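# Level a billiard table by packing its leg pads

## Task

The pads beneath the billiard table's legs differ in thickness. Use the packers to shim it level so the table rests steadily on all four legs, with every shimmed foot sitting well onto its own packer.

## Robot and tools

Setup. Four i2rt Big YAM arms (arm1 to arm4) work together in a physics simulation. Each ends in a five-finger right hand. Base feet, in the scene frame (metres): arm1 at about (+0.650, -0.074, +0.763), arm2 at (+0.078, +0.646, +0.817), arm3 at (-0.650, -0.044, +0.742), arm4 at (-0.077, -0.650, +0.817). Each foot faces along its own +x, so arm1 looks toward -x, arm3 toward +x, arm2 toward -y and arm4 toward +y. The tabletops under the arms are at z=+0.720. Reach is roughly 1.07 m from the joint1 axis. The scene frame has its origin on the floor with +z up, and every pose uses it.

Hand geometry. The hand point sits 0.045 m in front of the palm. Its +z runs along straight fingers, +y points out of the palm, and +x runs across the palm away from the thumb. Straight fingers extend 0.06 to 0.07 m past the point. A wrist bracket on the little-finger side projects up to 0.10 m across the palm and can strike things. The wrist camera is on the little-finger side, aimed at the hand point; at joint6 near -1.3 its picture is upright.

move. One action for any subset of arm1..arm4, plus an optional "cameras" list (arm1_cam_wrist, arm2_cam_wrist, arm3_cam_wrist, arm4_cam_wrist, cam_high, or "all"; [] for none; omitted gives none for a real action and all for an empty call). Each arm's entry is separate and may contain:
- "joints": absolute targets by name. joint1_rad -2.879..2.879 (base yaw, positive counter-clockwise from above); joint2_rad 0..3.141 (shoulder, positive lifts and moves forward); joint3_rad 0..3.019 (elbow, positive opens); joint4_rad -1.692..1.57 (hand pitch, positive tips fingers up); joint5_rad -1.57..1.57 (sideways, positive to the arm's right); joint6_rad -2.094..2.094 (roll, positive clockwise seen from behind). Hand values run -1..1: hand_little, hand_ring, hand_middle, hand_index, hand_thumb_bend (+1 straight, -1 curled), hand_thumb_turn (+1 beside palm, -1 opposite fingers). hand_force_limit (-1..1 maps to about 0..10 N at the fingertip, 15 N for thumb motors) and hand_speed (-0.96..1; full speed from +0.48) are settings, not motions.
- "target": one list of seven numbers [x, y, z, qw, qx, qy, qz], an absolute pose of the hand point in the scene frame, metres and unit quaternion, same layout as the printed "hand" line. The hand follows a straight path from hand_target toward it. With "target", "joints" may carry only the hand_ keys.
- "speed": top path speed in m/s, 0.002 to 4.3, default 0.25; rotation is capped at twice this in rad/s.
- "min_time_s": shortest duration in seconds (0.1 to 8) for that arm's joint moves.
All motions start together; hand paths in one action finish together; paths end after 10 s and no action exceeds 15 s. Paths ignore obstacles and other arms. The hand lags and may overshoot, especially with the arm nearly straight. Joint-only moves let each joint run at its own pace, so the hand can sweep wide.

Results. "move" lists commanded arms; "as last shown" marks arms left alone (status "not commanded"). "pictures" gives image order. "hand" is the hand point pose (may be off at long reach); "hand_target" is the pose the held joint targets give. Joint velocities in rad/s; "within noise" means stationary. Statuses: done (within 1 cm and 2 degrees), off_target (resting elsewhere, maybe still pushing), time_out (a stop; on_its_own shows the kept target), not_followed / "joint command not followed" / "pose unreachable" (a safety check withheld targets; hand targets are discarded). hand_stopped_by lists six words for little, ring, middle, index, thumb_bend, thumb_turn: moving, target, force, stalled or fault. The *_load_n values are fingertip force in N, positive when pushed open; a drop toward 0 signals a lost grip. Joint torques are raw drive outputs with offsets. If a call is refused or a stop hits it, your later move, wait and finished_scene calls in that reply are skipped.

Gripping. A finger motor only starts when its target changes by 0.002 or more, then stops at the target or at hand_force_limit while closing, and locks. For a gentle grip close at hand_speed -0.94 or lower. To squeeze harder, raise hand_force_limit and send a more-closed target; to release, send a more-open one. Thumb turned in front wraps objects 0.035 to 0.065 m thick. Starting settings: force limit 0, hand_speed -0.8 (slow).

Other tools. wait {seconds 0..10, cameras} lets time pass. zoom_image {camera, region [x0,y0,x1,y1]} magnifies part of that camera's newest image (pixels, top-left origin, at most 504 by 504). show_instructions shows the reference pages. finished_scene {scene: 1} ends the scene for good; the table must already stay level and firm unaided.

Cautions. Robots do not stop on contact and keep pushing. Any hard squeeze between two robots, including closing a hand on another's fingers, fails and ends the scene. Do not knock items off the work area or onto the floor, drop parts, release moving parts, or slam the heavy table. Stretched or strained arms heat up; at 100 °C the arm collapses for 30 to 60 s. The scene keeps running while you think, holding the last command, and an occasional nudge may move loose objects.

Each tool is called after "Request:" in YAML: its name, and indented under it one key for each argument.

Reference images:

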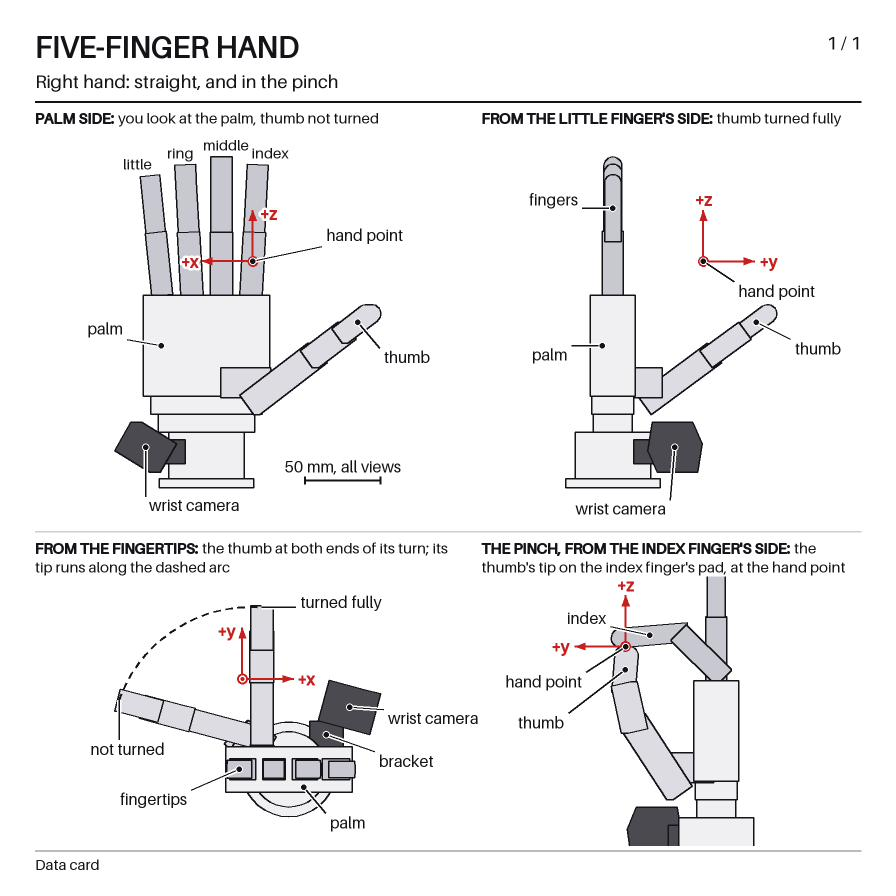

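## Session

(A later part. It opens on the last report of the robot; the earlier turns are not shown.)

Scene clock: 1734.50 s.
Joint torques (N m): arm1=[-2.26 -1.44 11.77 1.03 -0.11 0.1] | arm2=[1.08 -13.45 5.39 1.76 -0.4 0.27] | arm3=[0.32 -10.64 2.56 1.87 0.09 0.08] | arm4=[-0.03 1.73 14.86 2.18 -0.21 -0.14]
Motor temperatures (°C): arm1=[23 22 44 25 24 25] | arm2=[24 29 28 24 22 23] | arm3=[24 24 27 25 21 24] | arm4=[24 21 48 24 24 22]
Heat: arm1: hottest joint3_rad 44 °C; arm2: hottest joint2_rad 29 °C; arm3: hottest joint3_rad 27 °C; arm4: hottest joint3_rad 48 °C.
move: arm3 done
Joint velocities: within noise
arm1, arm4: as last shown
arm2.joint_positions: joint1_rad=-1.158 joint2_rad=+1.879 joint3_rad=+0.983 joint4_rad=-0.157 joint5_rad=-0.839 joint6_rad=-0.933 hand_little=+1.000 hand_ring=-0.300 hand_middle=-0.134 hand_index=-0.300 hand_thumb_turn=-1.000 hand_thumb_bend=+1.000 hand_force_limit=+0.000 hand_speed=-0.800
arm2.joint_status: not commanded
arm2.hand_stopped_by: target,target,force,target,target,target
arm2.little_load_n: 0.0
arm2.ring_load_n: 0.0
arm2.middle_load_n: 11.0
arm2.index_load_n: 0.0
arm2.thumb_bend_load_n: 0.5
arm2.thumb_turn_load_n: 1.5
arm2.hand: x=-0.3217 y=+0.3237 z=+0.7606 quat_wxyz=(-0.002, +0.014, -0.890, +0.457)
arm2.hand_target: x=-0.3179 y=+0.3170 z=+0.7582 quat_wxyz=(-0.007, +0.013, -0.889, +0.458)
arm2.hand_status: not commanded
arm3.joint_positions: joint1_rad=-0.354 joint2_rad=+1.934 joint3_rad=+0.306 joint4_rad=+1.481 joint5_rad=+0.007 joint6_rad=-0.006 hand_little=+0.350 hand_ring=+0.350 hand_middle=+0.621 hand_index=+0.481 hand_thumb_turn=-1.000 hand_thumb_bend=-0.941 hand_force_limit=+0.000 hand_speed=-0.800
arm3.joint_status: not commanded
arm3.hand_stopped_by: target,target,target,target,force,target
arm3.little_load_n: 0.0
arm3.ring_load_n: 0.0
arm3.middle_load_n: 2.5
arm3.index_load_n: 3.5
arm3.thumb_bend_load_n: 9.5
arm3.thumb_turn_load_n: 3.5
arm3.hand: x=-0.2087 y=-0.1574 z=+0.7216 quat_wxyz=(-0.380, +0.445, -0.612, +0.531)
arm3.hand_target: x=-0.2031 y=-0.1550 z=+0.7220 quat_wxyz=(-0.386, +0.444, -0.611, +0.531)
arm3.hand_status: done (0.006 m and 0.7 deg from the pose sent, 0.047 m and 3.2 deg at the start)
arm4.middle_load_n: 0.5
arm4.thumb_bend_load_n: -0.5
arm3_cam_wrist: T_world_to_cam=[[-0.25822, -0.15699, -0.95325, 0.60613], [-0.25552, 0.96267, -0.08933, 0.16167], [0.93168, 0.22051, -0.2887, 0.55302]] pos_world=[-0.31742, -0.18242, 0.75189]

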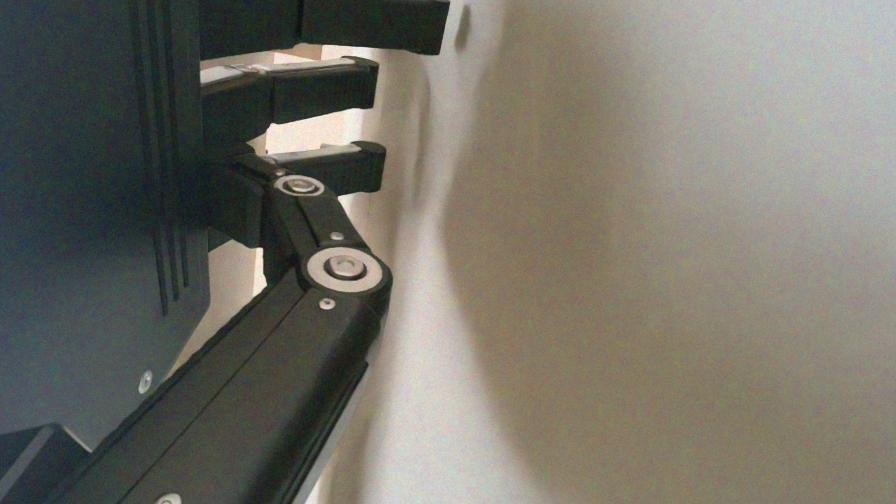

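Request:
move:
  arm3: {"target": [-0.170, -0.142, 0.722, 0.3856, -0.4437, 0.6106, -0.5307], "speed": 0.04}
  cameras: ["cam_high", "arm3_cam_wrist"]

Request:
zoom_image:
  camera: "cam_high"
  region: [470, 150, 650, 320]

Scene clock: 1739.23 s.
Joint torques (N m): arm1=[-2.32 -1.49 11.75 1.03 -0.11 0.1] | arm2=[1.08 -13.51 5.39 1.78 -0.4 0.27] | arm3=[0.32 -11.63 3.28 1.29 0.1 0.06] | arm4=[-0.03 1.73 14.86 2.18 -0.21 -0.14]
Motor temperatures (°C): arm1=[23 22 44 25 24 25] | arm2=[24 29 28 24 22 23] | arm3=[24 24 27 25 21 24] | arm4=[24 21 48 24 24 22]
Heat: arm1: hottest joint3_rad 44 °C; arm2: hottest joint2_rad 29 °C; arm3: hottest joint3_rad 27 °C; arm4: hottest joint3_rad 48 °C.
move: arm3 done
Joint velocities: within noise
arm1, arm2: as last shown
arm2.ring_load_n: 0.5
arm3.joint_positions: joint1_rad=-0.281 joint2_rad=+1.934 joint3_rad=+0.377 joint4_rad=+1.417 joint5_rad=+0.080 joint6_rad=+0.004 hand_little=+0.350 hand_ring=+0.350 hand_middle=+0.621 hand_index=+0.481 hand_thumb_turn=-1.000 hand_thumb_bend=-0.941 hand_force_limit=+0.000 hand_speed=-0.800
arm3.joint_status: not commanded
arm3.hand_stopped_by: target,target,target,target,force,target
arm3.little_load_n: 0.0
arm3.ring_load_n: 0.0
arm3.middle_load_n: 3.0
arm3.index_load_n: 3.5
arm3.thumb_bend_load_n: 9.5
arm3.thumb_turn_load_n: 3.5
arm3.hand: x=-0.1763 y=-0.1450 z=+0.7228 quat_wxyz=(-0.382, +0.444, -0.610, +0.533)
arm3.hand_target: x=-0.1701 y=-0.1419 z=+0.7221 quat_wxyz=(-0.386, +0.444, -0.610, +0.531)
arm3.hand_status: done (0.007 m and 0.5 deg from the pose sent, 0.042 m and 0.7 deg at the start)
arm4.joint_positions: joint1_rad=-0.113 joint2_rad=+0.733 joint3_rad=+0.979 joint4_rad=-0.991 joint5_rad=-0.070 joint6_rad=-0.059 hand_little=+1.000 hand_ring=+0.100 hand_middle=+0.049 hand_index=+0.100 hand_thumb_turn=-1.000 hand_thumb_bend=+1.000 hand_force_limit=+0.000 hand_speed=-0.900
arm4.joint_status: not commanded
arm4.hand_stopped_by: target,target,target,target,target,target
arm4.little_load_n: 0.0
arm4.ring_load_n: 0.0
arm4.middle_load_n: 0.0
arm4.index_load_n: 0.0
arm4.thumb_bend_load_n: 0.0
arm4.thumb_turn_load_n: 0.0
arm4.hand: x=-0.0851 y=-0.3417 z=+1.1230 quat_wxyz=(-0.409, +0.913, -0.003, -0.006)
arm4.hand_target: x=-0.0802 y=-0.3313 z=+1.1498 quat_wxyz=(-0.435, +0.901, +0.000, +0.000)
arm4.hand_status: not commanded
pictures: arm3_cam_wrist, cam_high
arm3_cam_wrist: T_world_to_cam=[[-0.25174, -0.15942, -0.95457, 0.6193], [-0.25469, 0.96248, -0.09357, 0.1613], [0.93368, 0.21957, -0.2829, 0.51646]] pos_world=[-0.28522, -0.16992, 0.75237]

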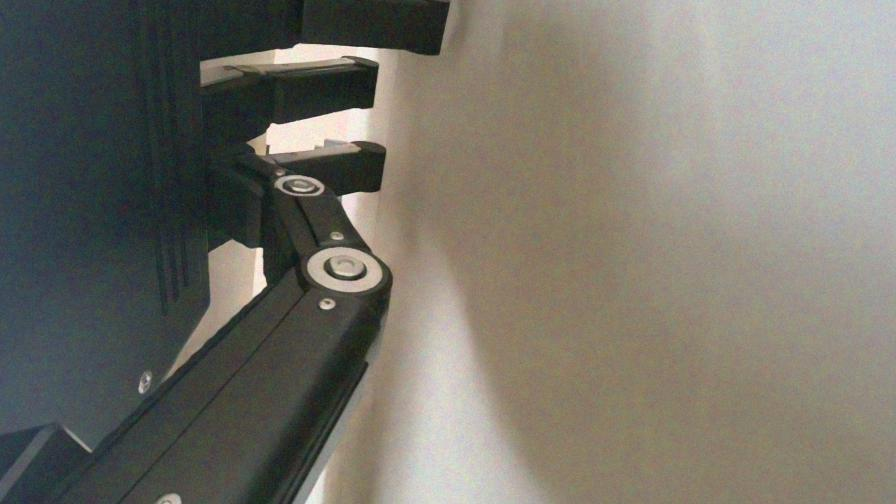

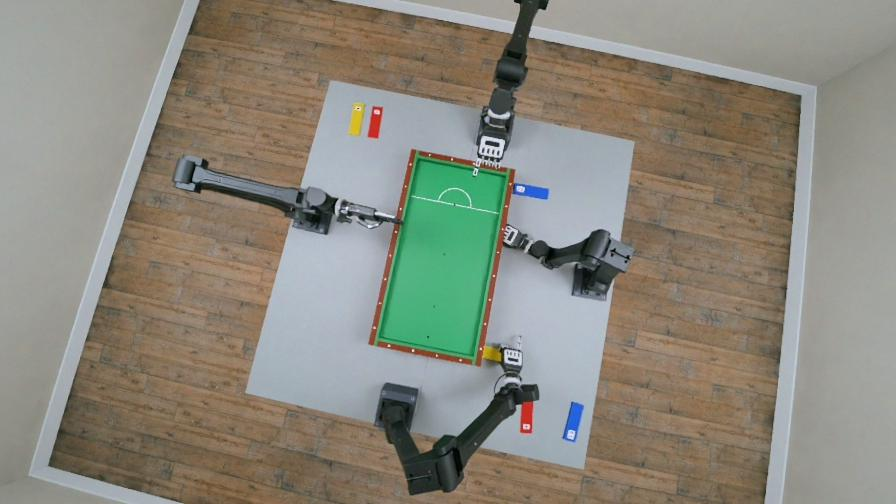

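Scaled by 2.800 from the camera's image (finer frame: 1280x720).

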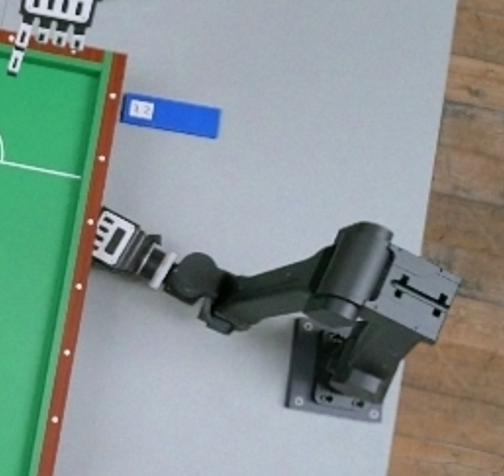

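Request:
move:
  arm4: {"target": [-0.23, -0.43, 1.10, 0.2391, -0.8924, -0.3696, 0.0990], "speed": 0.2, "joints": {"hand_little": 1.0, "hand_ring": 1.0, "hand_middle": 1.0, "hand_index": 1.0, "hand_thumb_turn": 1.0, "hand_speed": -0.5}}
  arm3: {"target": [-0.155, -0.137, 0.722, 0.3856, -0.4437, 0.6106, -0.5307], "speed": 0.04}

Request:
move:
  arm4: {"target": [-0.35, -0.46, 1.00, 0.0, -0.6972, -0.7169, 0.0], "speed": 0.2}
  cameras: ["all"]

Scene clock: 1772.30 s.
Joint torques (N m): arm1=[-2.32 -1.38 11.75 1.05 -0.11 0.1] | arm2=[1.14 -13.51 5.39 1.77 -0.4 0.28] | arm3=[0.44 -11.75 3.67 1.33 0.1 0.08] | arm4=[1.73 0.32 14.3 0.31 -0.24 -0.14]
Motor temperatures (°C): arm1=[23 22 44 25 24 24] | arm2=[24 29 27 24 22 23] | arm3=[24 25 26 25 21 24] | arm4=[24 21 48 24 24 22]
Heat: arm1: hottest joint3_rad 44 °C; arm2: hottest joint2_rad 29 °C; arm3: hottest joint3_rad 26 °C; arm4: hottest joint3_rad 48 °C.
move: arm3 done; arm4 off_target
Joint velocities: within noise
arm1, arm2: as last shown
arm3.joint_positions: joint1_rad=-0.255 joint2_rad=+1.934 joint3_rad=+0.411 joint4_rad=+1.383 joint5_rad=+0.106 joint6_rad=+0.008 hand_little=+0.350 hand_ring=+0.350 hand_middle=+0.621 hand_index=+0.481 hand_thumb_turn=-1.000 hand_thumb_bend=-0.941 hand_force_limit=+0.000 hand_speed=-0.800
arm3.joint_status: not commanded
arm3.hand_stopped_by: target,target,target,target,force,target
arm3.little_load_n: 0.0
arm3.ring_load_n: 0.0
arm3.middle_load_n: 2.5
arm3.index_load_n: 3.0
arm3.thumb_bend_load_n: 9.5
arm3.thumb_turn_load_n: 3.5
arm3.hand: x=-0.1619 y=-0.1405 z=+0.7233 quat_wxyz=(-0.382, +0.444, -0.611, +0.534)
arm3.hand_target: x=-0.1552 y=-0.1369 z=+0.7220 quat_wxyz=(-0.386, +0.444, -0.611, +0.531)
arm3.hand_status: done (0.008 m and 0.6 deg from the pose sent, 0.023 m and 0.5 deg at the start)
arm4.joint_positions: joint1_rad=+0.422 joint2_rad=+0.867 joint3_rad=+1.031 joint4_rad=-1.282 joint5_rad=-0.161 joint6_rad=-0.278 hand_little=+1.000 hand_ring=+1.000 hand_middle=+1.000 hand_index=+1.000 hand_thumb_turn=+1.000 hand_thumb_bend=+1.000 hand_force_limit=+0.000 hand_speed=-0.500
arm4.joint_status: all done
arm4.hand_stopped_by: target,target,target,target,target,target
arm4.little_load_n: 0.0
arm4.ring_load_n: 0.0
arm4.middle_load_n: 0.0
arm4.index_load_n: 0.0
arm4.thumb_bend_load_n: 0.0
arm4.thumb_turn_load_n: 0.0
arm4.hand: x=-0.2251 y=-0.4359 z=+1.0808 quat_wxyz=(-0.224, +0.901, +0.359, -0.098)
arm4.hand_target: x=-0.2297 y=-0.4304 z=+1.0996 quat_wxyz=(-0.239, +0.892, +0.369, -0.099)
arm4.hand_status: off_target (0.021 m and 2.3 deg from the pose sent, 0.171 m and 48.5 deg at the start)
pictures: none

Scene clock: 1775.53 s.
Joint torques (N m): arm1=[-2.37 -1.44 11.74 1.03 -0.11 0.1] | arm2=[1.08 -13.45 5.39 1.77 -0.4 0.27] | arm3=[0.32 -11.81 3.67 1.37 0.1 0.08] | arm4=[1.49 -6.53 13.05 -0.68 0.04 -0.13]
Motor temperatures (°C): arm1=[23 22 44 25 24 24] | arm2=[24 29 27 24 22 23] | arm3=[24 25 26 25 21 24] | arm4=[24 21 48 24 24 22]
Heat: arm1: hottest joint3_rad 44 °C; arm2: hottest joint2_rad 29 °C; arm3: hottest joint3_rad 26 °C; arm4: hottest joint3_rad 48 °C.
move: arm4 off_target
Joint velocities: within noise
arm1, arm2, arm3: as last shown
arm2.ring_load_n: 0.0
arm3.middle_load_n: 3.0
arm3.index_load_n: 3.5
arm4.joint_positions: joint1_rad=+0.959 joint2_rad=+1.403 joint3_rad=+1.186 joint4_rad=-1.392 joint5_rad=-0.008 joint6_rad=-0.597 hand_little=+1.000 hand_ring=+1.000 hand_middle=+1.000 hand_index=+1.000 hand_thumb_turn=+1.000 hand_thumb_bend=+1.000 hand_force_limit=+0.000 hand_speed=-0.500
arm4.joint_status: not commanded
arm4.hand_stopped_by: target,target,target,target,target,target
arm4.little_load_n: 0.0
arm4.ring_load_n: -0.5
arm4.middle_load_n: 0.0
arm4.index_load_n: 0.0
arm4.thumb_bend_load_n: 0.0
arm4.thumb_turn_load_n: 0.0
arm4.hand: x=-0.3376 y=-0.4668 z=+0.9894 quat_wxyz=(+0.011, +0.705, +0.709, +0.001)
arm4.hand_target: x=-0.3496 y=-0.4605 z=+0.9998 quat_wxyz=(+0.000, +0.697, +0.717, +0.000)
arm4.hand_status: off_target (0.018 m and 1.8 deg from the pose sent, 0.151 m and 55.5 deg at the start)
pictures: arm1_cam_wrist, arm2_cam_wrist, arm3_cam_wrist, arm4_cam_wrist, cam_high
arm1_cam_wrist: T_world_to_cam=[[-0.00635, 0.97339, 0.22908, -0.23193], [0.4546, 0.20686, -0.86634, 0.83318], [-0.89067, 0.09864, -0.44381, 0.80404]] pos_world=[0.3359, -0.0259, 1.13179]
arm2_cam_wrist: T_world_to_cam=[[-0.28527, 0.58894, -0.75616, 0.2899], [0.8059, 0.57443, 0.14336, -0.04232], [0.51879, -0.56849, -0.63849, 0.95137]] pos_world=[-0.37675, 0.39443, 0.83271]
arm3_cam_wrist: T_world_to_cam=[[-0.25148, -0.15917, -0.95469, 0.62434], [-0.25403, 0.96266, -0.09358, 0.1608], [0.93393, 0.21898, -0.28252, 0.50183]] pos_world=[-0.27082, -0.16531, 0.75287]
arm4_cam_wrist: T_world_to_cam=[[0.97134, 0.23731, -0.01358, 0.4534], [0.21828, -0.86792, 0.44617, -0.76312], [0.0941, -0.43634, -0.89485, 0.82719]] pos_world=[-0.35167, -0.40899, 1.08685]

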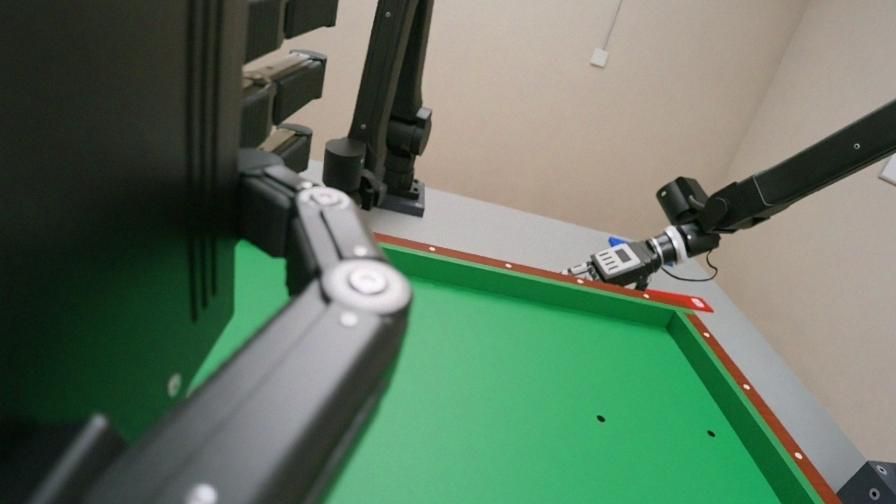

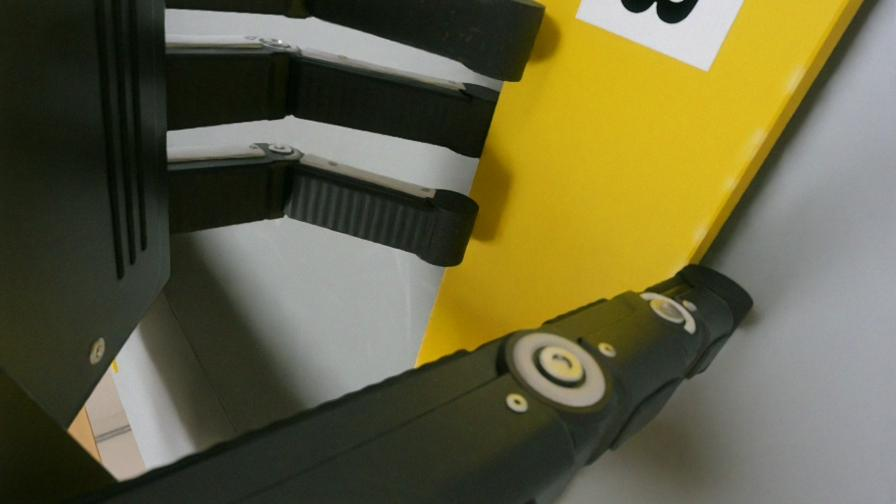

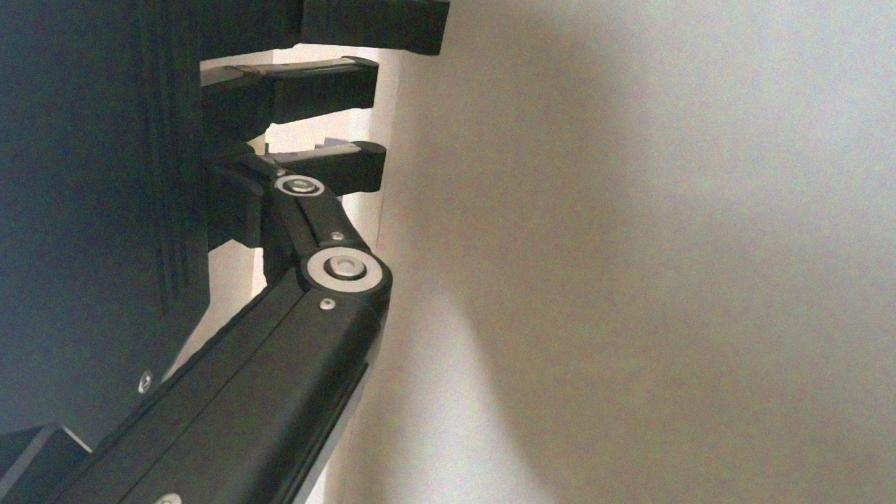

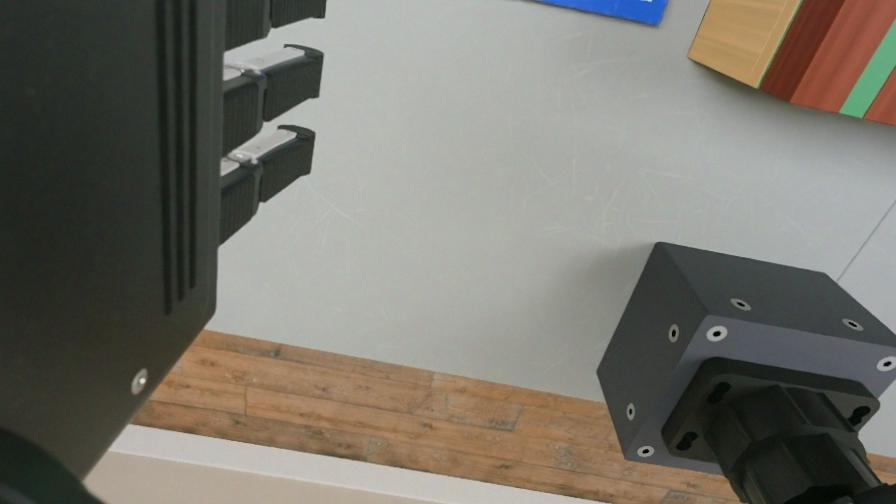

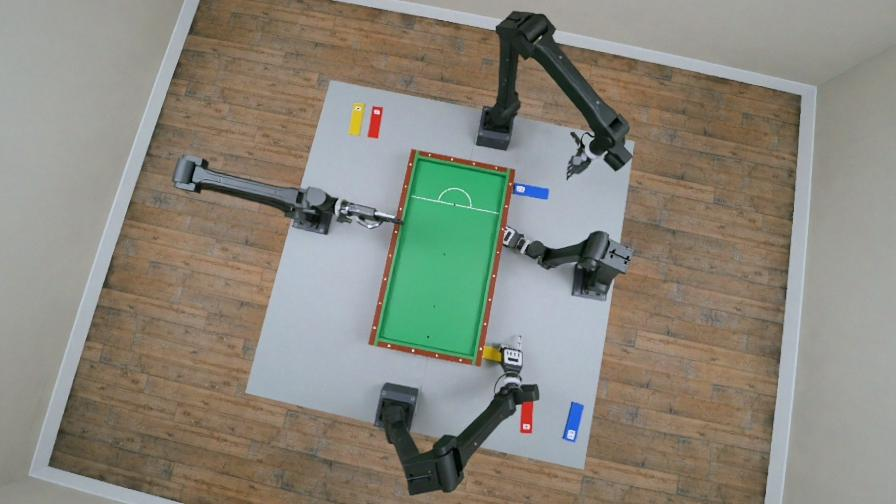

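Request:
move:
  cameras: ["all"]

Scene clock: 1809.37 s.
Joint torques (N m): arm1=[-2.32 -1.44 11.77 1.03 -0.11 0.11] | arm2=[1.08 -13.45 5.39 1.77 -0.4 0.27] | arm3=[0.44 -11.87 3.7 1.33 0.1 0.08] | arm4=[1.49 -6.48 13.05 -0.69 0.04 -0.14]
Motor temperatures (°C): arm1=[23 22 44 25 24 24] | arm2=[24 29 27 24 22 23] | arm3=[24 25 26 24 21 24] | arm4=[24 21 45 23 24 22]
Heat: arm1: hottest joint3_rad 44 °C; arm2: hottest joint2_rad 29 °C; arm3: hottest joint3_rad 26 °C; arm4: hottest joint3_rad 45 °C.
Joint velocities: within noise
arm1.joint_positions: joint1_rad=+0.012 joint2_rad=+0.711 joint3_rad=+0.452 joint4_rad=+0.310 joint5_rad=+0.003 joint6_rad=-1.571 hand_little=+1.000 hand_ring=+1.000 hand_middle=+1.000 hand_index=+1.000 hand_thumb_turn=-1.000 hand_thumb_bend=-0.939 hand_force_limit=+0.000 hand_speed=-0.800
arm1.joint_status: not commanded
arm1.hand_stopped_by: target,target,target,target,force,target
arm1.little_load_n: 0.0
arm1.ring_load_n: 0.0
arm1.middle_load_n: 0.0
arm1.index_load_n: -0.5
arm1.thumb_bend_load_n: 9.5
arm1.thumb_turn_load_n: 1.0
arm1.hand: x=+0.2337 y=-0.0123 z=+1.0792 quat_wxyz=(-0.727, +0.003, +0.687, -0.005) (m; scene frame)
arm1.hand_target: x=+0.2320 y=-0.0079 z=+1.1106 quat_wxyz=(-0.743, +0.010, +0.669, -0.006) (m; scene frame)
arm1.hand_status: not commanded
arm2.joint_positions: joint1_rad=-1.158 joint2_rad=+1.879 joint3_rad=+0.983 joint4_rad=-0.157 joint5_rad=-0.839 joint6_rad=-0.933 hand_little=+1.000 hand_ring=-0.300 hand_middle=-0.134 hand_index=-0.300 hand_thumb_turn=-1.000 hand_thumb_bend=+1.000 hand_force_limit=+0.000 hand_speed=-0.800
arm2.joint_status: not commanded
arm2.hand_stopped_by: target,target,force,target,target,target
arm2.little_load_n: 0.0
arm2.ring_load_n: 0.0
arm2.middle_load_n: 11.0
arm2.index_load_n: 0.0
arm2.thumb_bend_load_n: 0.5
arm2.thumb_turn_load_n: 1.5
arm2.hand: x=-0.3217 y=+0.3237 z=+0.7606 quat_wxyz=(-0.002, +0.014, -0.890, +0.457) (m; scene frame)
arm2.hand_target: x=-0.3179 y=+0.3170 z=+0.7582 quat_wxyz=(-0.007, +0.013, -0.889, +0.458) (m; scene frame)
arm2.hand_status: not commanded
arm3.joint_positions: joint1_rad=-0.255 joint2_rad=+1.934 joint3_rad=+0.411 joint4_rad=+1.383 joint5_rad=+0.106 joint6_rad=+0.008 hand_little=+0.350 hand_ring=+0.350 hand_middle=+0.621 hand_index=+0.481 hand_thumb_turn=-1.000 hand_thumb_bend=-0.941 hand_force_limit=+0.000 hand_speed=-0.800
arm3.joint_status: not commanded
arm3.hand_stopped_by: target,target,target,target,force,target
arm3.little_load_n: 0.0
arm3.ring_load_n: 0.0
arm3.middle_load_n: 2.5
arm3.index_load_n: 3.5
arm3.thumb_bend_load_n: 9.5
arm3.thumb_turn_load_n: 3.5
arm3.hand: x=-0.1619 y=-0.1405 z=+0.7233 quat_wxyz=(-0.382, +0.444, -0.611, +0.534) (m; scene frame)
arm3.hand_target: x=-0.1552 y=-0.1369 z=+0.7220 quat_wxyz=(-0.386, +0.444, -0.611, +0.531) (m; scene frame)
arm3.hand_status: not commanded
arm4.joint_positions: joint1_rad=+0.959 joint2_rad=+1.403 joint3_rad=+1.186 joint4_rad=-1.392 joint5_rad=-0.008 joint6_rad=-0.598 hand_little=+1.000 hand_ring=+1.000 hand_middle=+1.000 hand_index=+1.000 hand_thumb_turn=+1.000 hand_thumb_bend=+1.000 hand_force_limit=+0.000 hand_speed=-0.500
arm4.joint_status: not commanded
arm4.hand_stopped_by: target,target,target,target,target,target
arm4.little_load_n: 0.0
arm4.ring_load_n: 0.0
arm4.middle_load_n: 0.0
arm4.index_load_n: 0.0
arm4.thumb_bend_load_n: 0.0
arm4.thumb_turn_load_n: 0.0
arm4.hand: x=-0.3376 y=-0.4668 z=+0.9894 quat_wxyz=(+0.011, +0.705, +0.709, +0.001) (m; scene frame)
arm4.hand_target: x=-0.3496 y=-0.4604 z=+0.9998 quat_wxyz=(+0.000, +0.697, +0.717, +0.000) (m; scene frame)
arm4.hand_status: off_target (0.018 m and 1.8 deg from the pose sent, 0.151 m and 55.5 deg at the start)
pictures: arm1_cam_wrist, arm2_cam_wrist, arm3_cam_wrist, arm4_cam_wrist, cam_high
camera_calibration:
arm1_cam_wrist: T_world_to_cam=[[-0.00635, 0.97339, 0.22908, -0.23193], [0.4546, 0.20686, -0.86634, 0.83318], [-0.89067, 0.09864, -0.44381, 0.80404]] pos_world=[0.3359, -0.0259, 1.13179]
arm2_cam_wrist: T_world_to_cam=[[-0.28527, 0.58894, -0.75616, 0.2899], [0.8059, 0.57443, 0.14336, -0.04232], [0.51879, -0.56849, -0.63849, 0.95137]] pos_world=[-0.37675, 0.39443, 0.83271]
arm3_cam_wrist: T_world_to_cam=[[-0.25148, -0.15917, -0.95469, 0.62434], [-0.25403, 0.96266, -0.09358, 0.1608], [0.93393, 0.21898, -0.28252, 0.50183]] pos_world=[-0.27082, -0.16531, 0.75287]
arm4_cam_wrist: T_world_to_cam=[[0.97126, 0.23764, -0.01363, 0.45356], [0.2186, -0.86785, 0.44615, -0.76296], [0.0942, -0.4363, -0.89485, 0.82725]] pos_world=[-0.35167, -0.40899, 1.08685]

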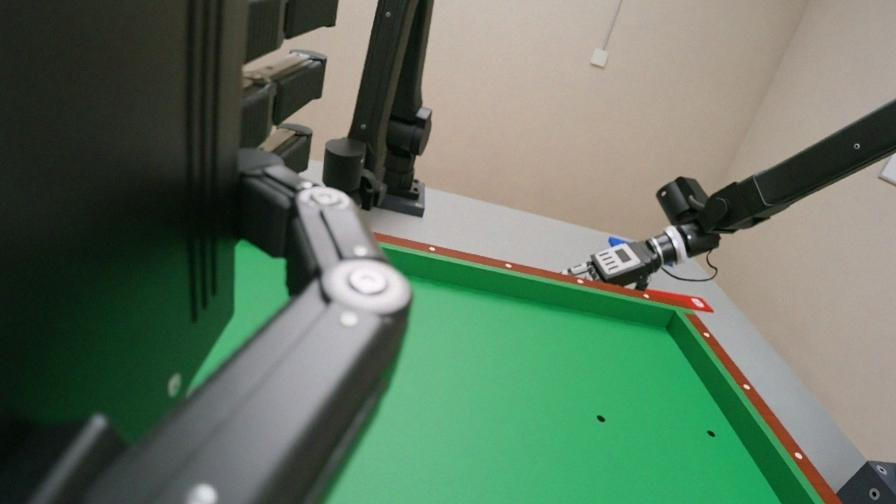

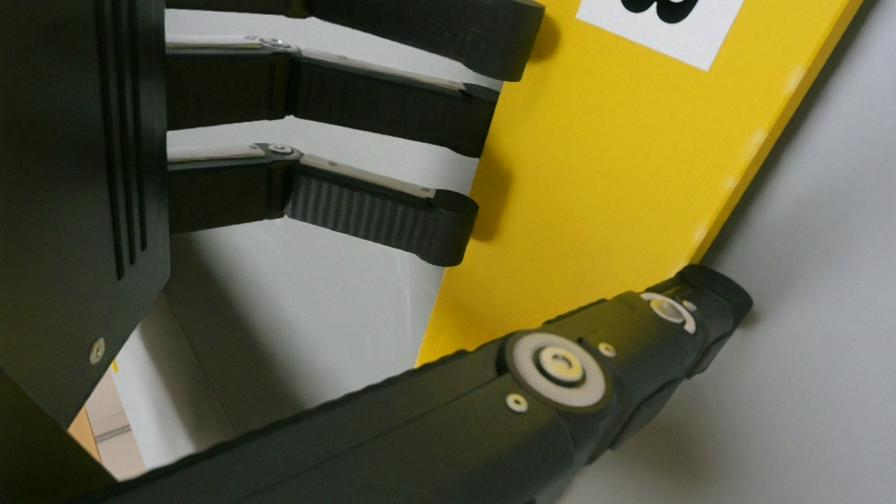

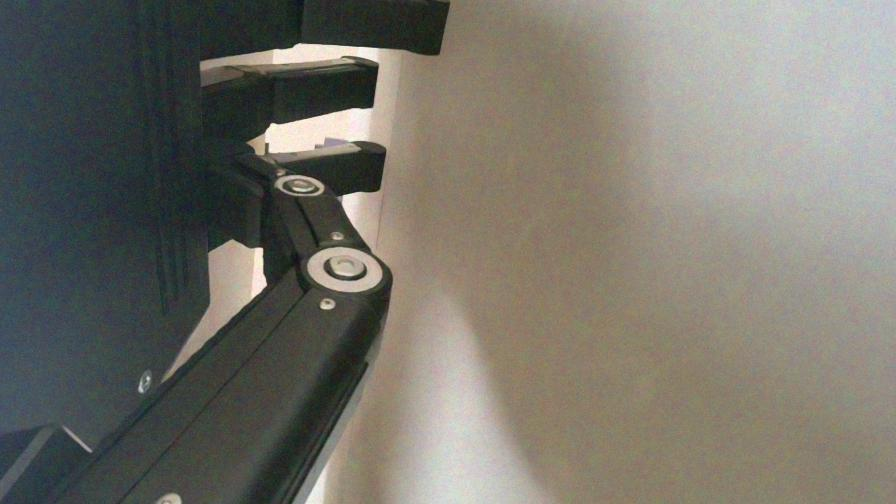

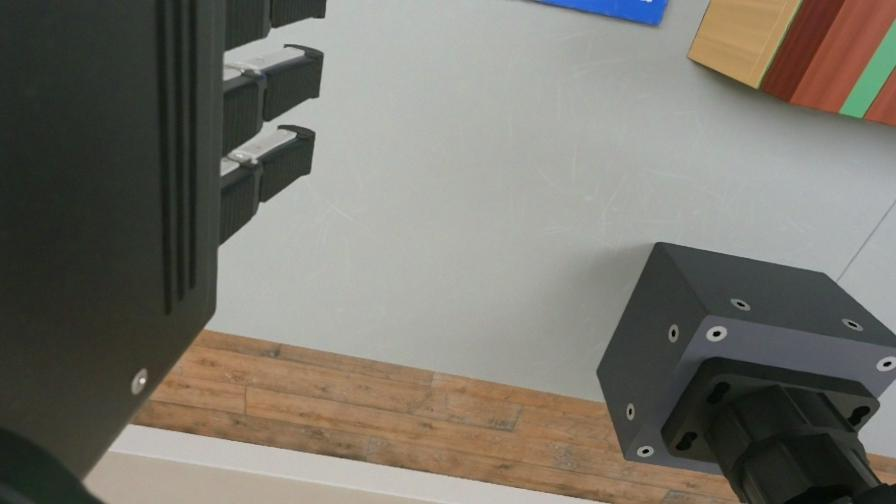

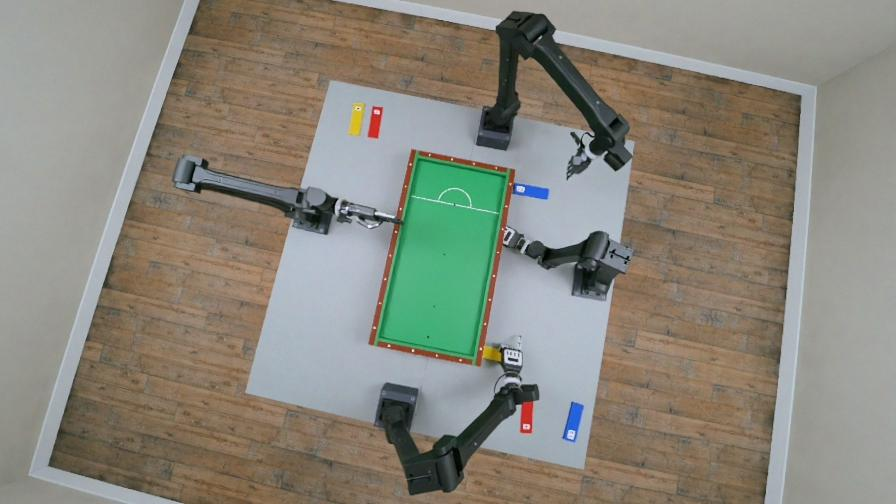

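Request:
move:
  arm4: {"target": [-0.355, -0.425, 0.90, 0, -0.7071, -0.7071, 0], "speed": 0.12}
  cameras: ["arm4_cam_wrist", "cam_high"]

Request:
zoom_image:
  camera: "cam_high"
  region: [480, 120, 660, 250]

Scene clock: 1829.90 s.
Joint torques (N m): arm1=[-2.43 -1.44 11.75 1.03 -0.11 0.1] | arm2=[1.08 -13.45 5.38 1.77 -0.4 0.27] | arm3=[0.44 -11.81 3.67 1.35 0.1 0.08] | arm4=[0.03 -8.12 7.91 0.35 0.03 -0.14]
Motor temperatures (°C): arm1=[23 22 44 25 24 24] | arm2=[24 29 27 24 22 23] | arm3=[24 25 25 24 21 24] | arm4=[24 21 44 23 24 22]
Heat: arm1: hottest joint3_rad 44 °C; arm2: hottest joint2_rad 29 °C; arm3: hottest joint2_rad 25 °C; arm4: hottest joint3_rad 44 °C.
move: arm4 done
Joint velocities: within noise
arm1, arm2, arm3: as last shown
arm1.index_load_n: 0.0
arm3.index_load_n: 3.0
arm4.joint_positions: joint1_rad=+0.911 joint2_rad=+1.544 joint3_rad=+1.122 joint4_rad=-1.150 joint5_rad=-0.007 joint6_rad=-0.635 hand_little=+1.000 hand_ring=+1.000 hand_middle=+1.000 hand_index=+1.000 hand_thumb_turn=+1.000 hand_thumb_bend=+1.000 hand_force_limit=+0.000 hand_speed=-0.500
arm4.joint_status: not commanded
arm4.hand_stopped_by: target,target,target,target,target,target
arm4.little_load_n: 0.0
arm4.ring_load_n: 0.0
arm4.middle_load_n: 0.0
arm4.index_load_n: 0.0
arm4.thumb_bend_load_n: 0.0
arm4.thumb_turn_load_n: 0.0
arm4.hand: x=-0.3594 y=-0.4276 z=+0.9090 quat_wxyz=(-0.007, +0.709, +0.706, -0.002)
arm4.hand_target: x=-0.3549 y=-0.4252 z=+0.9002 quat_wxyz=(+0.000, +0.707, +0.707, +0.000)
arm4.hand_status: done (0.010 m and 0.9 deg from the pose sent, 0.100 m and 1.3 deg at the start)
arm4_cam_wrist: T_world_to_cam=[[0.97293, 0.22799, -0.03777, 0.48266], [0.22243, -0.87949, 0.42075, -0.6688], [0.06271, -0.41776, -0.90639, 0.78155]] pos_world=[-0.36984, -0.37174, 1.00802]

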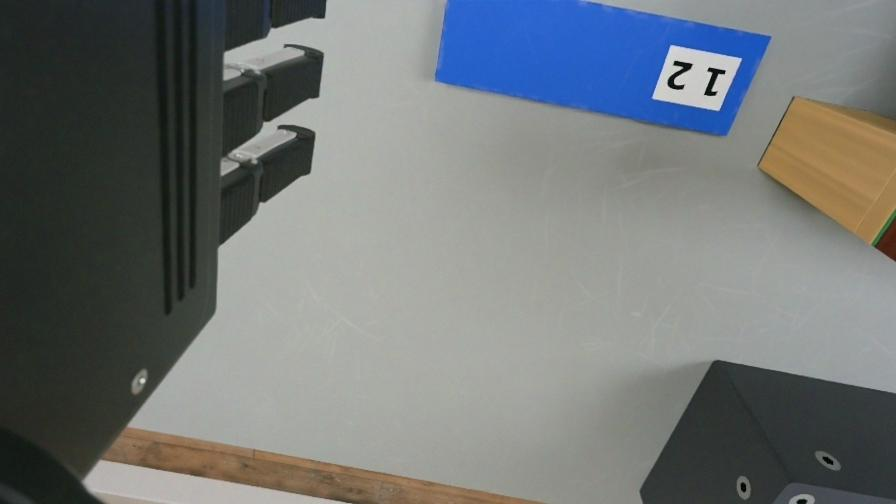

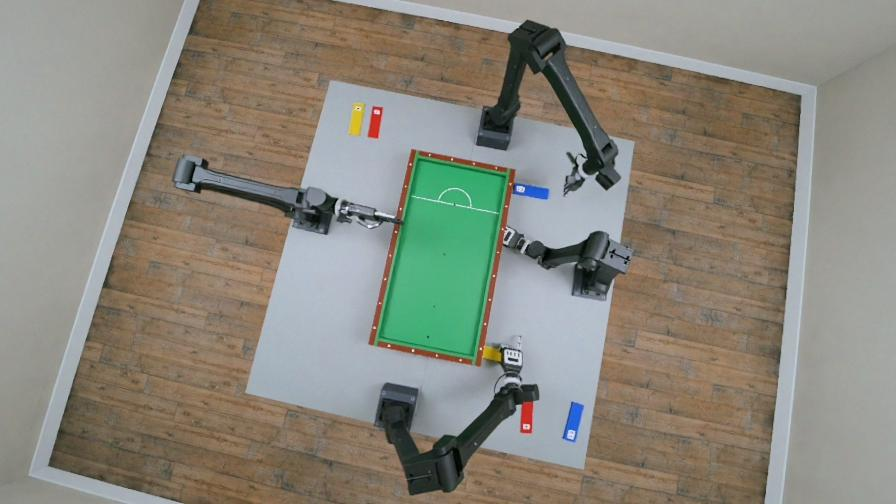

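Scaled by 2.800 from the camera's image (finer frame: 1280x720).

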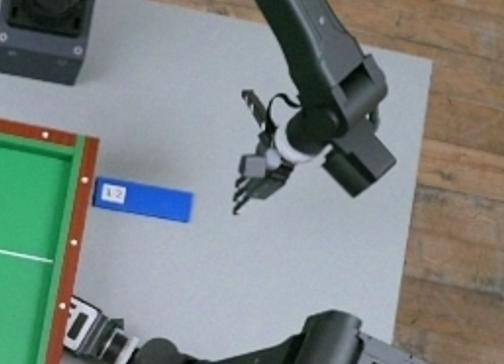

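Request:
zoom_image:
  camera: "arm4_cam_wrist"
  region: [620, 0, 896, 260]

Scaled by 1.826 from the camera's image (finer frame: 1280x720).

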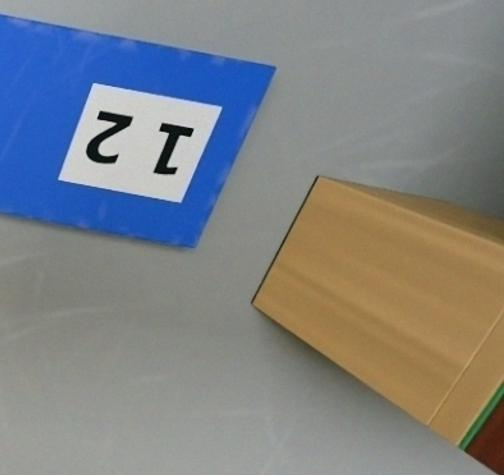

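Request:
move:
  arm4: {"target": [-0.31, -0.375, 0.88, 0, 0.9999, 0.014, 0], "speed": 0.25}
  cameras: ["arm4_cam_wrist", "cam_high"]

Scene clock: 1919.90 s.
Joint torques (N m): arm1=[-2.32 -1.44 11.77 1.03 -0.11 0.1] | arm2=[1.08 -13.45 5.41 1.77 -0.4 0.27] | arm3=[0.38 -11.81 3.66 1.35 0.1 0.07] | arm4=[0.15 -9.11 7.3 0.31 0.01 0.11]
Motor temperatures (°C): arm1=[23 22 45 25 24 24] | arm2=[24 29 27 24 22 23] | arm3=[24 25 25 24 21 24] | arm4=[24 22 38 23 24 22]
Heat: arm1: hottest joint3_rad 45 °C; arm2: hottest joint2_rad 29 °C; arm3: hottest joint2_rad 25 °C; arm4: hottest joint3_rad 38 °C.
move: arm4 done
Joint velocities: within noise
arm1, arm2, arm3: as last shown
arm2.middle_load_n: 10.5
arm4.joint_positions: joint1_rad=+0.536 joint2_rad=+1.515 joint3_rad=+1.008 joint4_rad=-1.084 joint5_rad=-0.001 joint6_rad=+0.507 hand_little=+1.000 hand_ring=+1.000 hand_middle=+1.000 hand_index=+1.000 hand_thumb_turn=+1.000 hand_thumb_bend=+1.000 hand_force_limit=+0.000 hand_speed=-0.500
arm4.joint_status: not commanded
arm4.hand_stopped_by: target,target,target,target,target,target
arm4.little_load_n: 0.0
arm4.ring_load_n: 0.0
arm4.middle_load_n: 0.0
arm4.index_load_n: 0.0
arm4.thumb_bend_load_n: 0.0
arm4.thumb_turn_load_n: 0.0
arm4.hand: x=-0.3131 y=-0.3750 z=+0.8823 quat_wxyz=(+0.002, +1.000, +0.025, +0.000)
arm4.hand_target: x=-0.3100 y=-0.3749 z=+0.8800 quat_wxyz=(+0.000, +1.000, +0.014, +0.000)
arm4.hand_status: done (0.004 m and 1.3 deg from the pose sent, 0.078 m and 88.1 deg at the start)
arm4_cam_wrist: T_world_to_cam=[[0.27998, -0.95974, -0.02244, -0.25122], [-0.86353, -0.26199, 0.4309, -0.73897], [-0.41944, -0.10127, -0.90212, 0.74041]] pos_world=[-0.25723, -0.35973, 0.98073]

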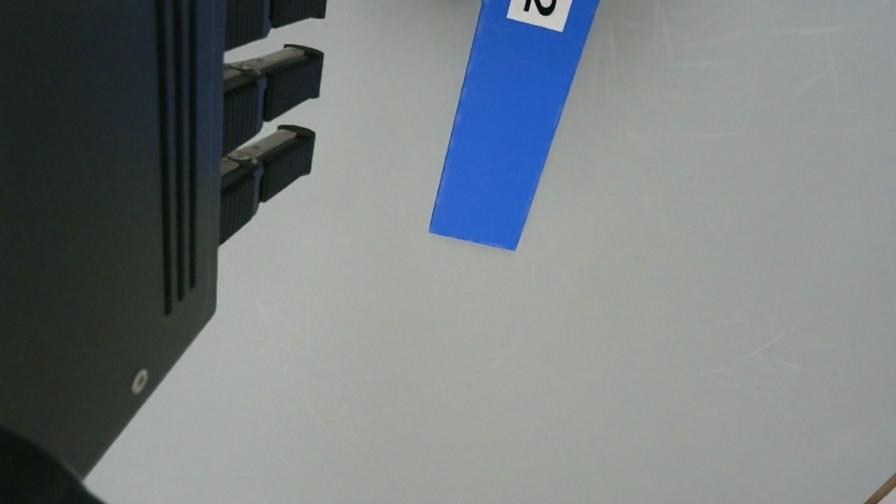

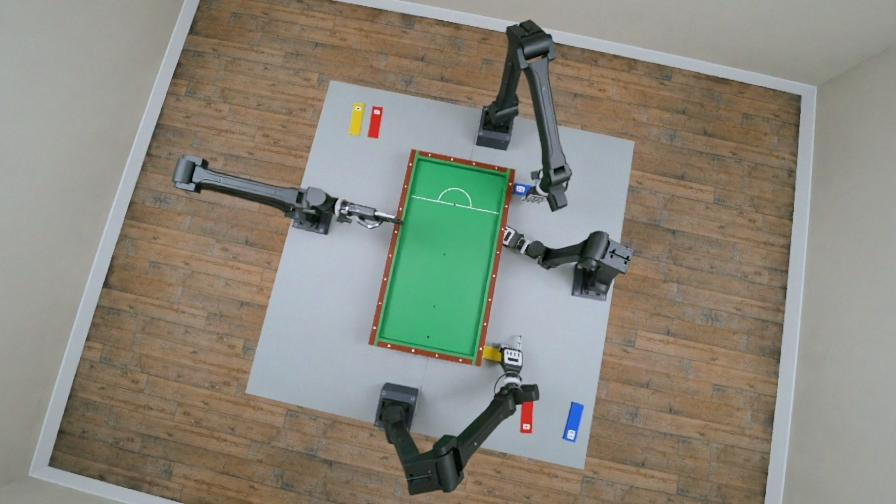

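Request:
move:
  arm4: {"target": [-0.338, -0.392, 0.795, 0, 0.9999, 0.014, 0], "speed": 0.08}
  cameras: ["arm4_cam_wrist", "cam_high"]

Request:
zoom_image:
  camera: "cam_high"
  region: [480, 140, 600, 230]

Scene clock: 1941.07 s.
Joint torques (N m): arm1=[-2.37 -1.44 11.75 1.03 -0.11 0.11] | arm2=[1.14 -13.45 5.39 1.77 -0.4 0.27] | arm3=[0.32 -11.81 3.69 1.37 0.11 0.07] | arm4=[1.67 -7.77 6.45 0.38 -0.05 0.12]
Motor temperatures (°C): arm1=[23 22 45 25 24 24] | arm2=[24 29 27 24 22 23] | arm3=[24 25 25 24 21 24] | arm4=[24 22 38 23 24 22]
Heat: arm1: hottest joint3_rad 45 °C; arm2: hottest joint2_rad 29 °C; arm3: hottest joint2_rad 25 °C; arm4: hottest joint3_rad 38 °C.
move: arm4 off_target
Joint velocities: within noise
arm1, arm2, arm3: as last shown
arm2.middle_load_n: 11.0
arm2.thumb_turn_load_n: 1.0
arm3.middle_load_n: 3.0
arm3.index_load_n: 3.5
arm4.joint_positions: joint1_rad=+0.601 joint2_rad=+1.636 joint3_rad=+0.907 joint4_rad=-0.842 joint5_rad=-0.001 joint6_rad=+0.589 hand_little=+1.000 hand_ring=+1.000 hand_middle=+1.000 hand_index=+1.000 hand_thumb_turn=+1.000 hand_thumb_bend=+1.000 hand_force_limit=+0.000 hand_speed=-0.500
arm4.joint_status: not commanded
arm4.hand_stopped_by: target,target,target,target,target,target
arm4.little_load_n: -0.5
arm4.ring_load_n: 0.0
arm4.middle_load_n: 0.5
arm4.index_load_n: 0.0
arm4.thumb_bend_load_n: 0.0
arm4.thumb_turn_load_n: 0.0
arm4.hand: x=-0.3376 y=-0.3861 z=+0.8042 quat_wxyz=(-0.006, +1.000, +0.016, -0.005)
arm4.hand_target: x=-0.3378 y=-0.3921 z=+0.7953 quat_wxyz=(+0.000, +1.000, +0.014, +0.000)
arm4.hand_status: off_target (0.011 m and 1.0 deg from the pose sent, 0.092 m and 1.3 deg at the start)
arm4_cam_wrist: T_world_to_cam=[[0.26349, -0.96376, -0.04171, -0.24849], [-0.86323, -0.25486, 0.43574, -0.73054], [-0.43058, -0.07881, -0.8991, 0.66095]] pos_world=[-0.28056, -0.37358, 0.90223]

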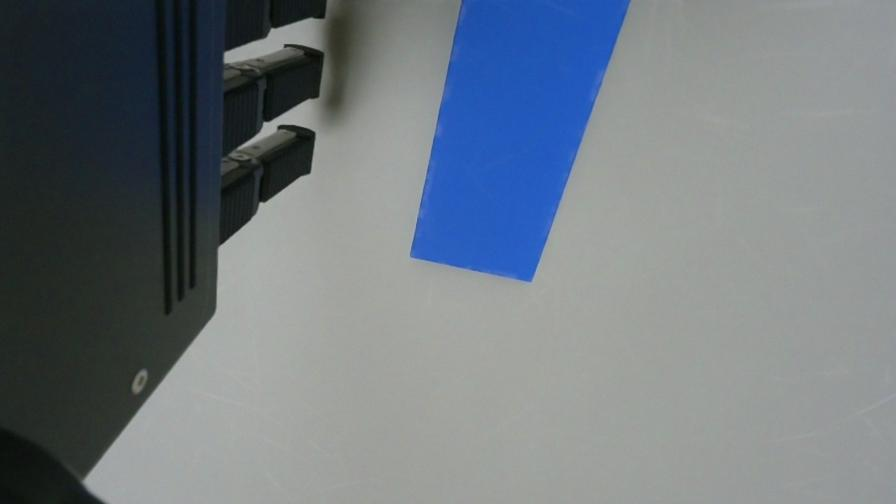

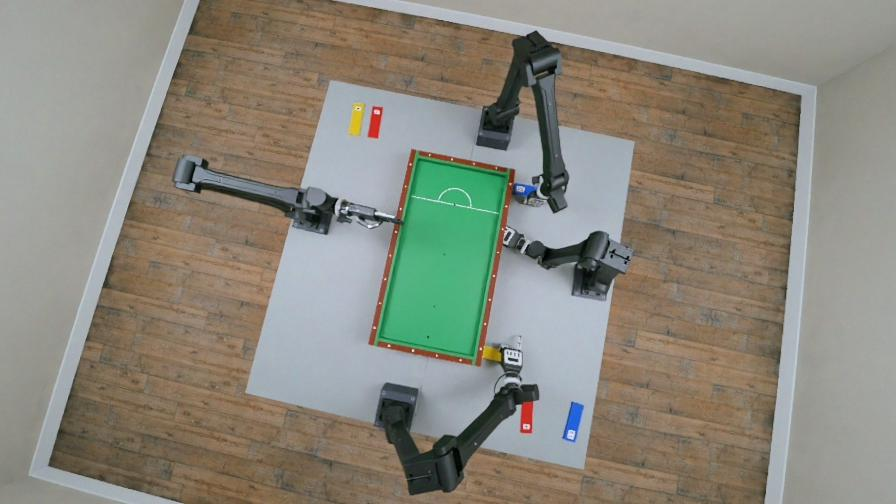

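Scaled by 4.200 from the camera's image (finer frame: 1280x720).

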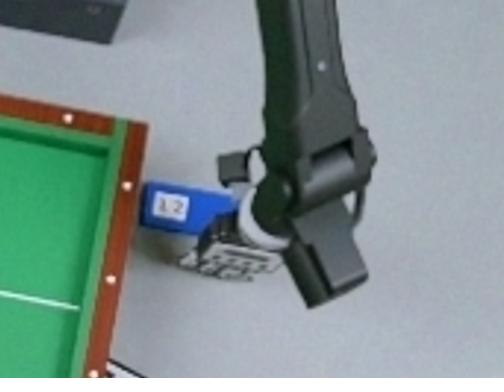

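Request:
move:
  arm4: {"target": [-0.338, -0.396, 0.781, 0, 0.9999, 0.014, 0], "speed": 0.06}
  cameras: ["arm4_cam_wrist"]

Scene clock: 1946.63 s.
Joint torques (N m): arm1=[-2.32 -1.44 11.75 1.05 -0.11 0.1] | arm2=[1.08 -13.45 5.39 1.77 -0.4 0.27] | arm3=[0.44 -11.81 3.67 1.35 0.1 0.08] | arm4=[1.73 -7.71 6.12 0.39 -0.05 0.13]
Motor temperatures (°C): arm1=[23 22 45 25 24 24] | arm2=[24 29 27 24 22 23] | arm3=[24 25 25 24 21 24] | arm4=[24 22 37 23 24 22]
Heat: arm1: hottest joint3_rad 45 °C; arm2: hottest joint2_rad 29 °C; arm3: hottest joint2_rad 25 °C; arm4: hottest joint3_rad 37 °C.
move: arm4 off_target
Joint velocities: within noise
arm1, arm2, arm3: as last shown
arm2.middle_load_n: 10.5
arm2.thumb_turn_load_n: 1.5
arm3.thumb_turn_load_n: 4.0
arm4.joint_positions: joint1_rad=+0.606 joint2_rad=+1.657 joint3_rad=+0.886 joint4_rad=-0.798 joint5_rad=-0.001 joint6_rad=+0.595 hand_little=+1.000 hand_ring=+1.000 hand_middle=+1.000 hand_index=+1.000 hand_thumb_turn=+1.000 hand_thumb_bend=+1.000 hand_force_limit=+0.000 hand_speed=-0.500
arm4.joint_status: not commanded
arm4.hand_stopped_by: target,target,target,target,target,target
arm4.little_load_n: 0.0
arm4.ring_load_n: 0.0
arm4.middle_load_n: 0.0
arm4.index_load_n: 0.0
arm4.thumb_bend_load_n: 0.0
arm4.thumb_turn_load_n: 0.0
arm4.hand: x=-0.3380 y=-0.3890 z=+0.7906 quat_wxyz=(-0.007, +1.000, +0.016, -0.006)
arm4.hand_target: x=-0.3377 y=-0.3960 z=+0.7813 quat_wxyz=(+0.000, +1.000, +0.014, +0.000)
arm4.hand_status: off_target (0.012 m and 1.1 deg from the pose sent, 0.025 m and 1.0 deg at the start)
arm4_cam_wrist: T_world_to_cam=[[0.26235, -0.96399, -0.04351, -0.25079], [-0.86302, -0.25457, 0.43633, -0.72589], [-0.4317, -0.07692, -0.89873, 0.64837]] pos_world=[-0.28077, -0.37668, 0.88853]

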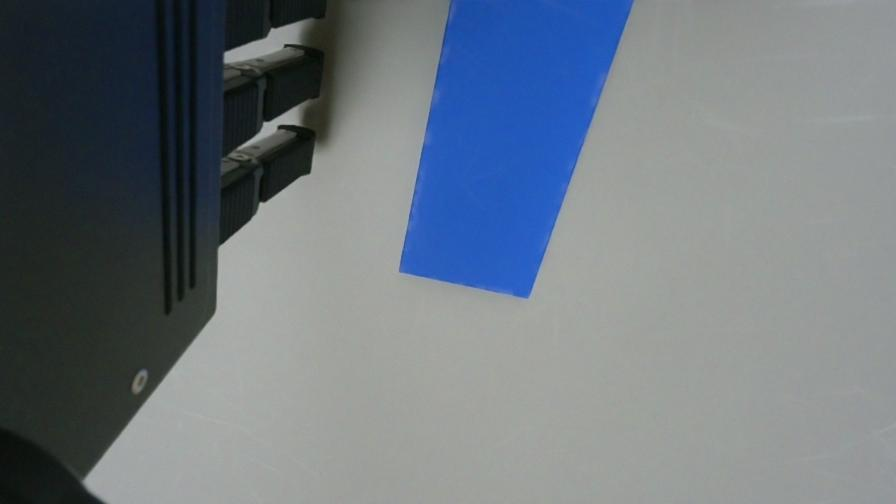

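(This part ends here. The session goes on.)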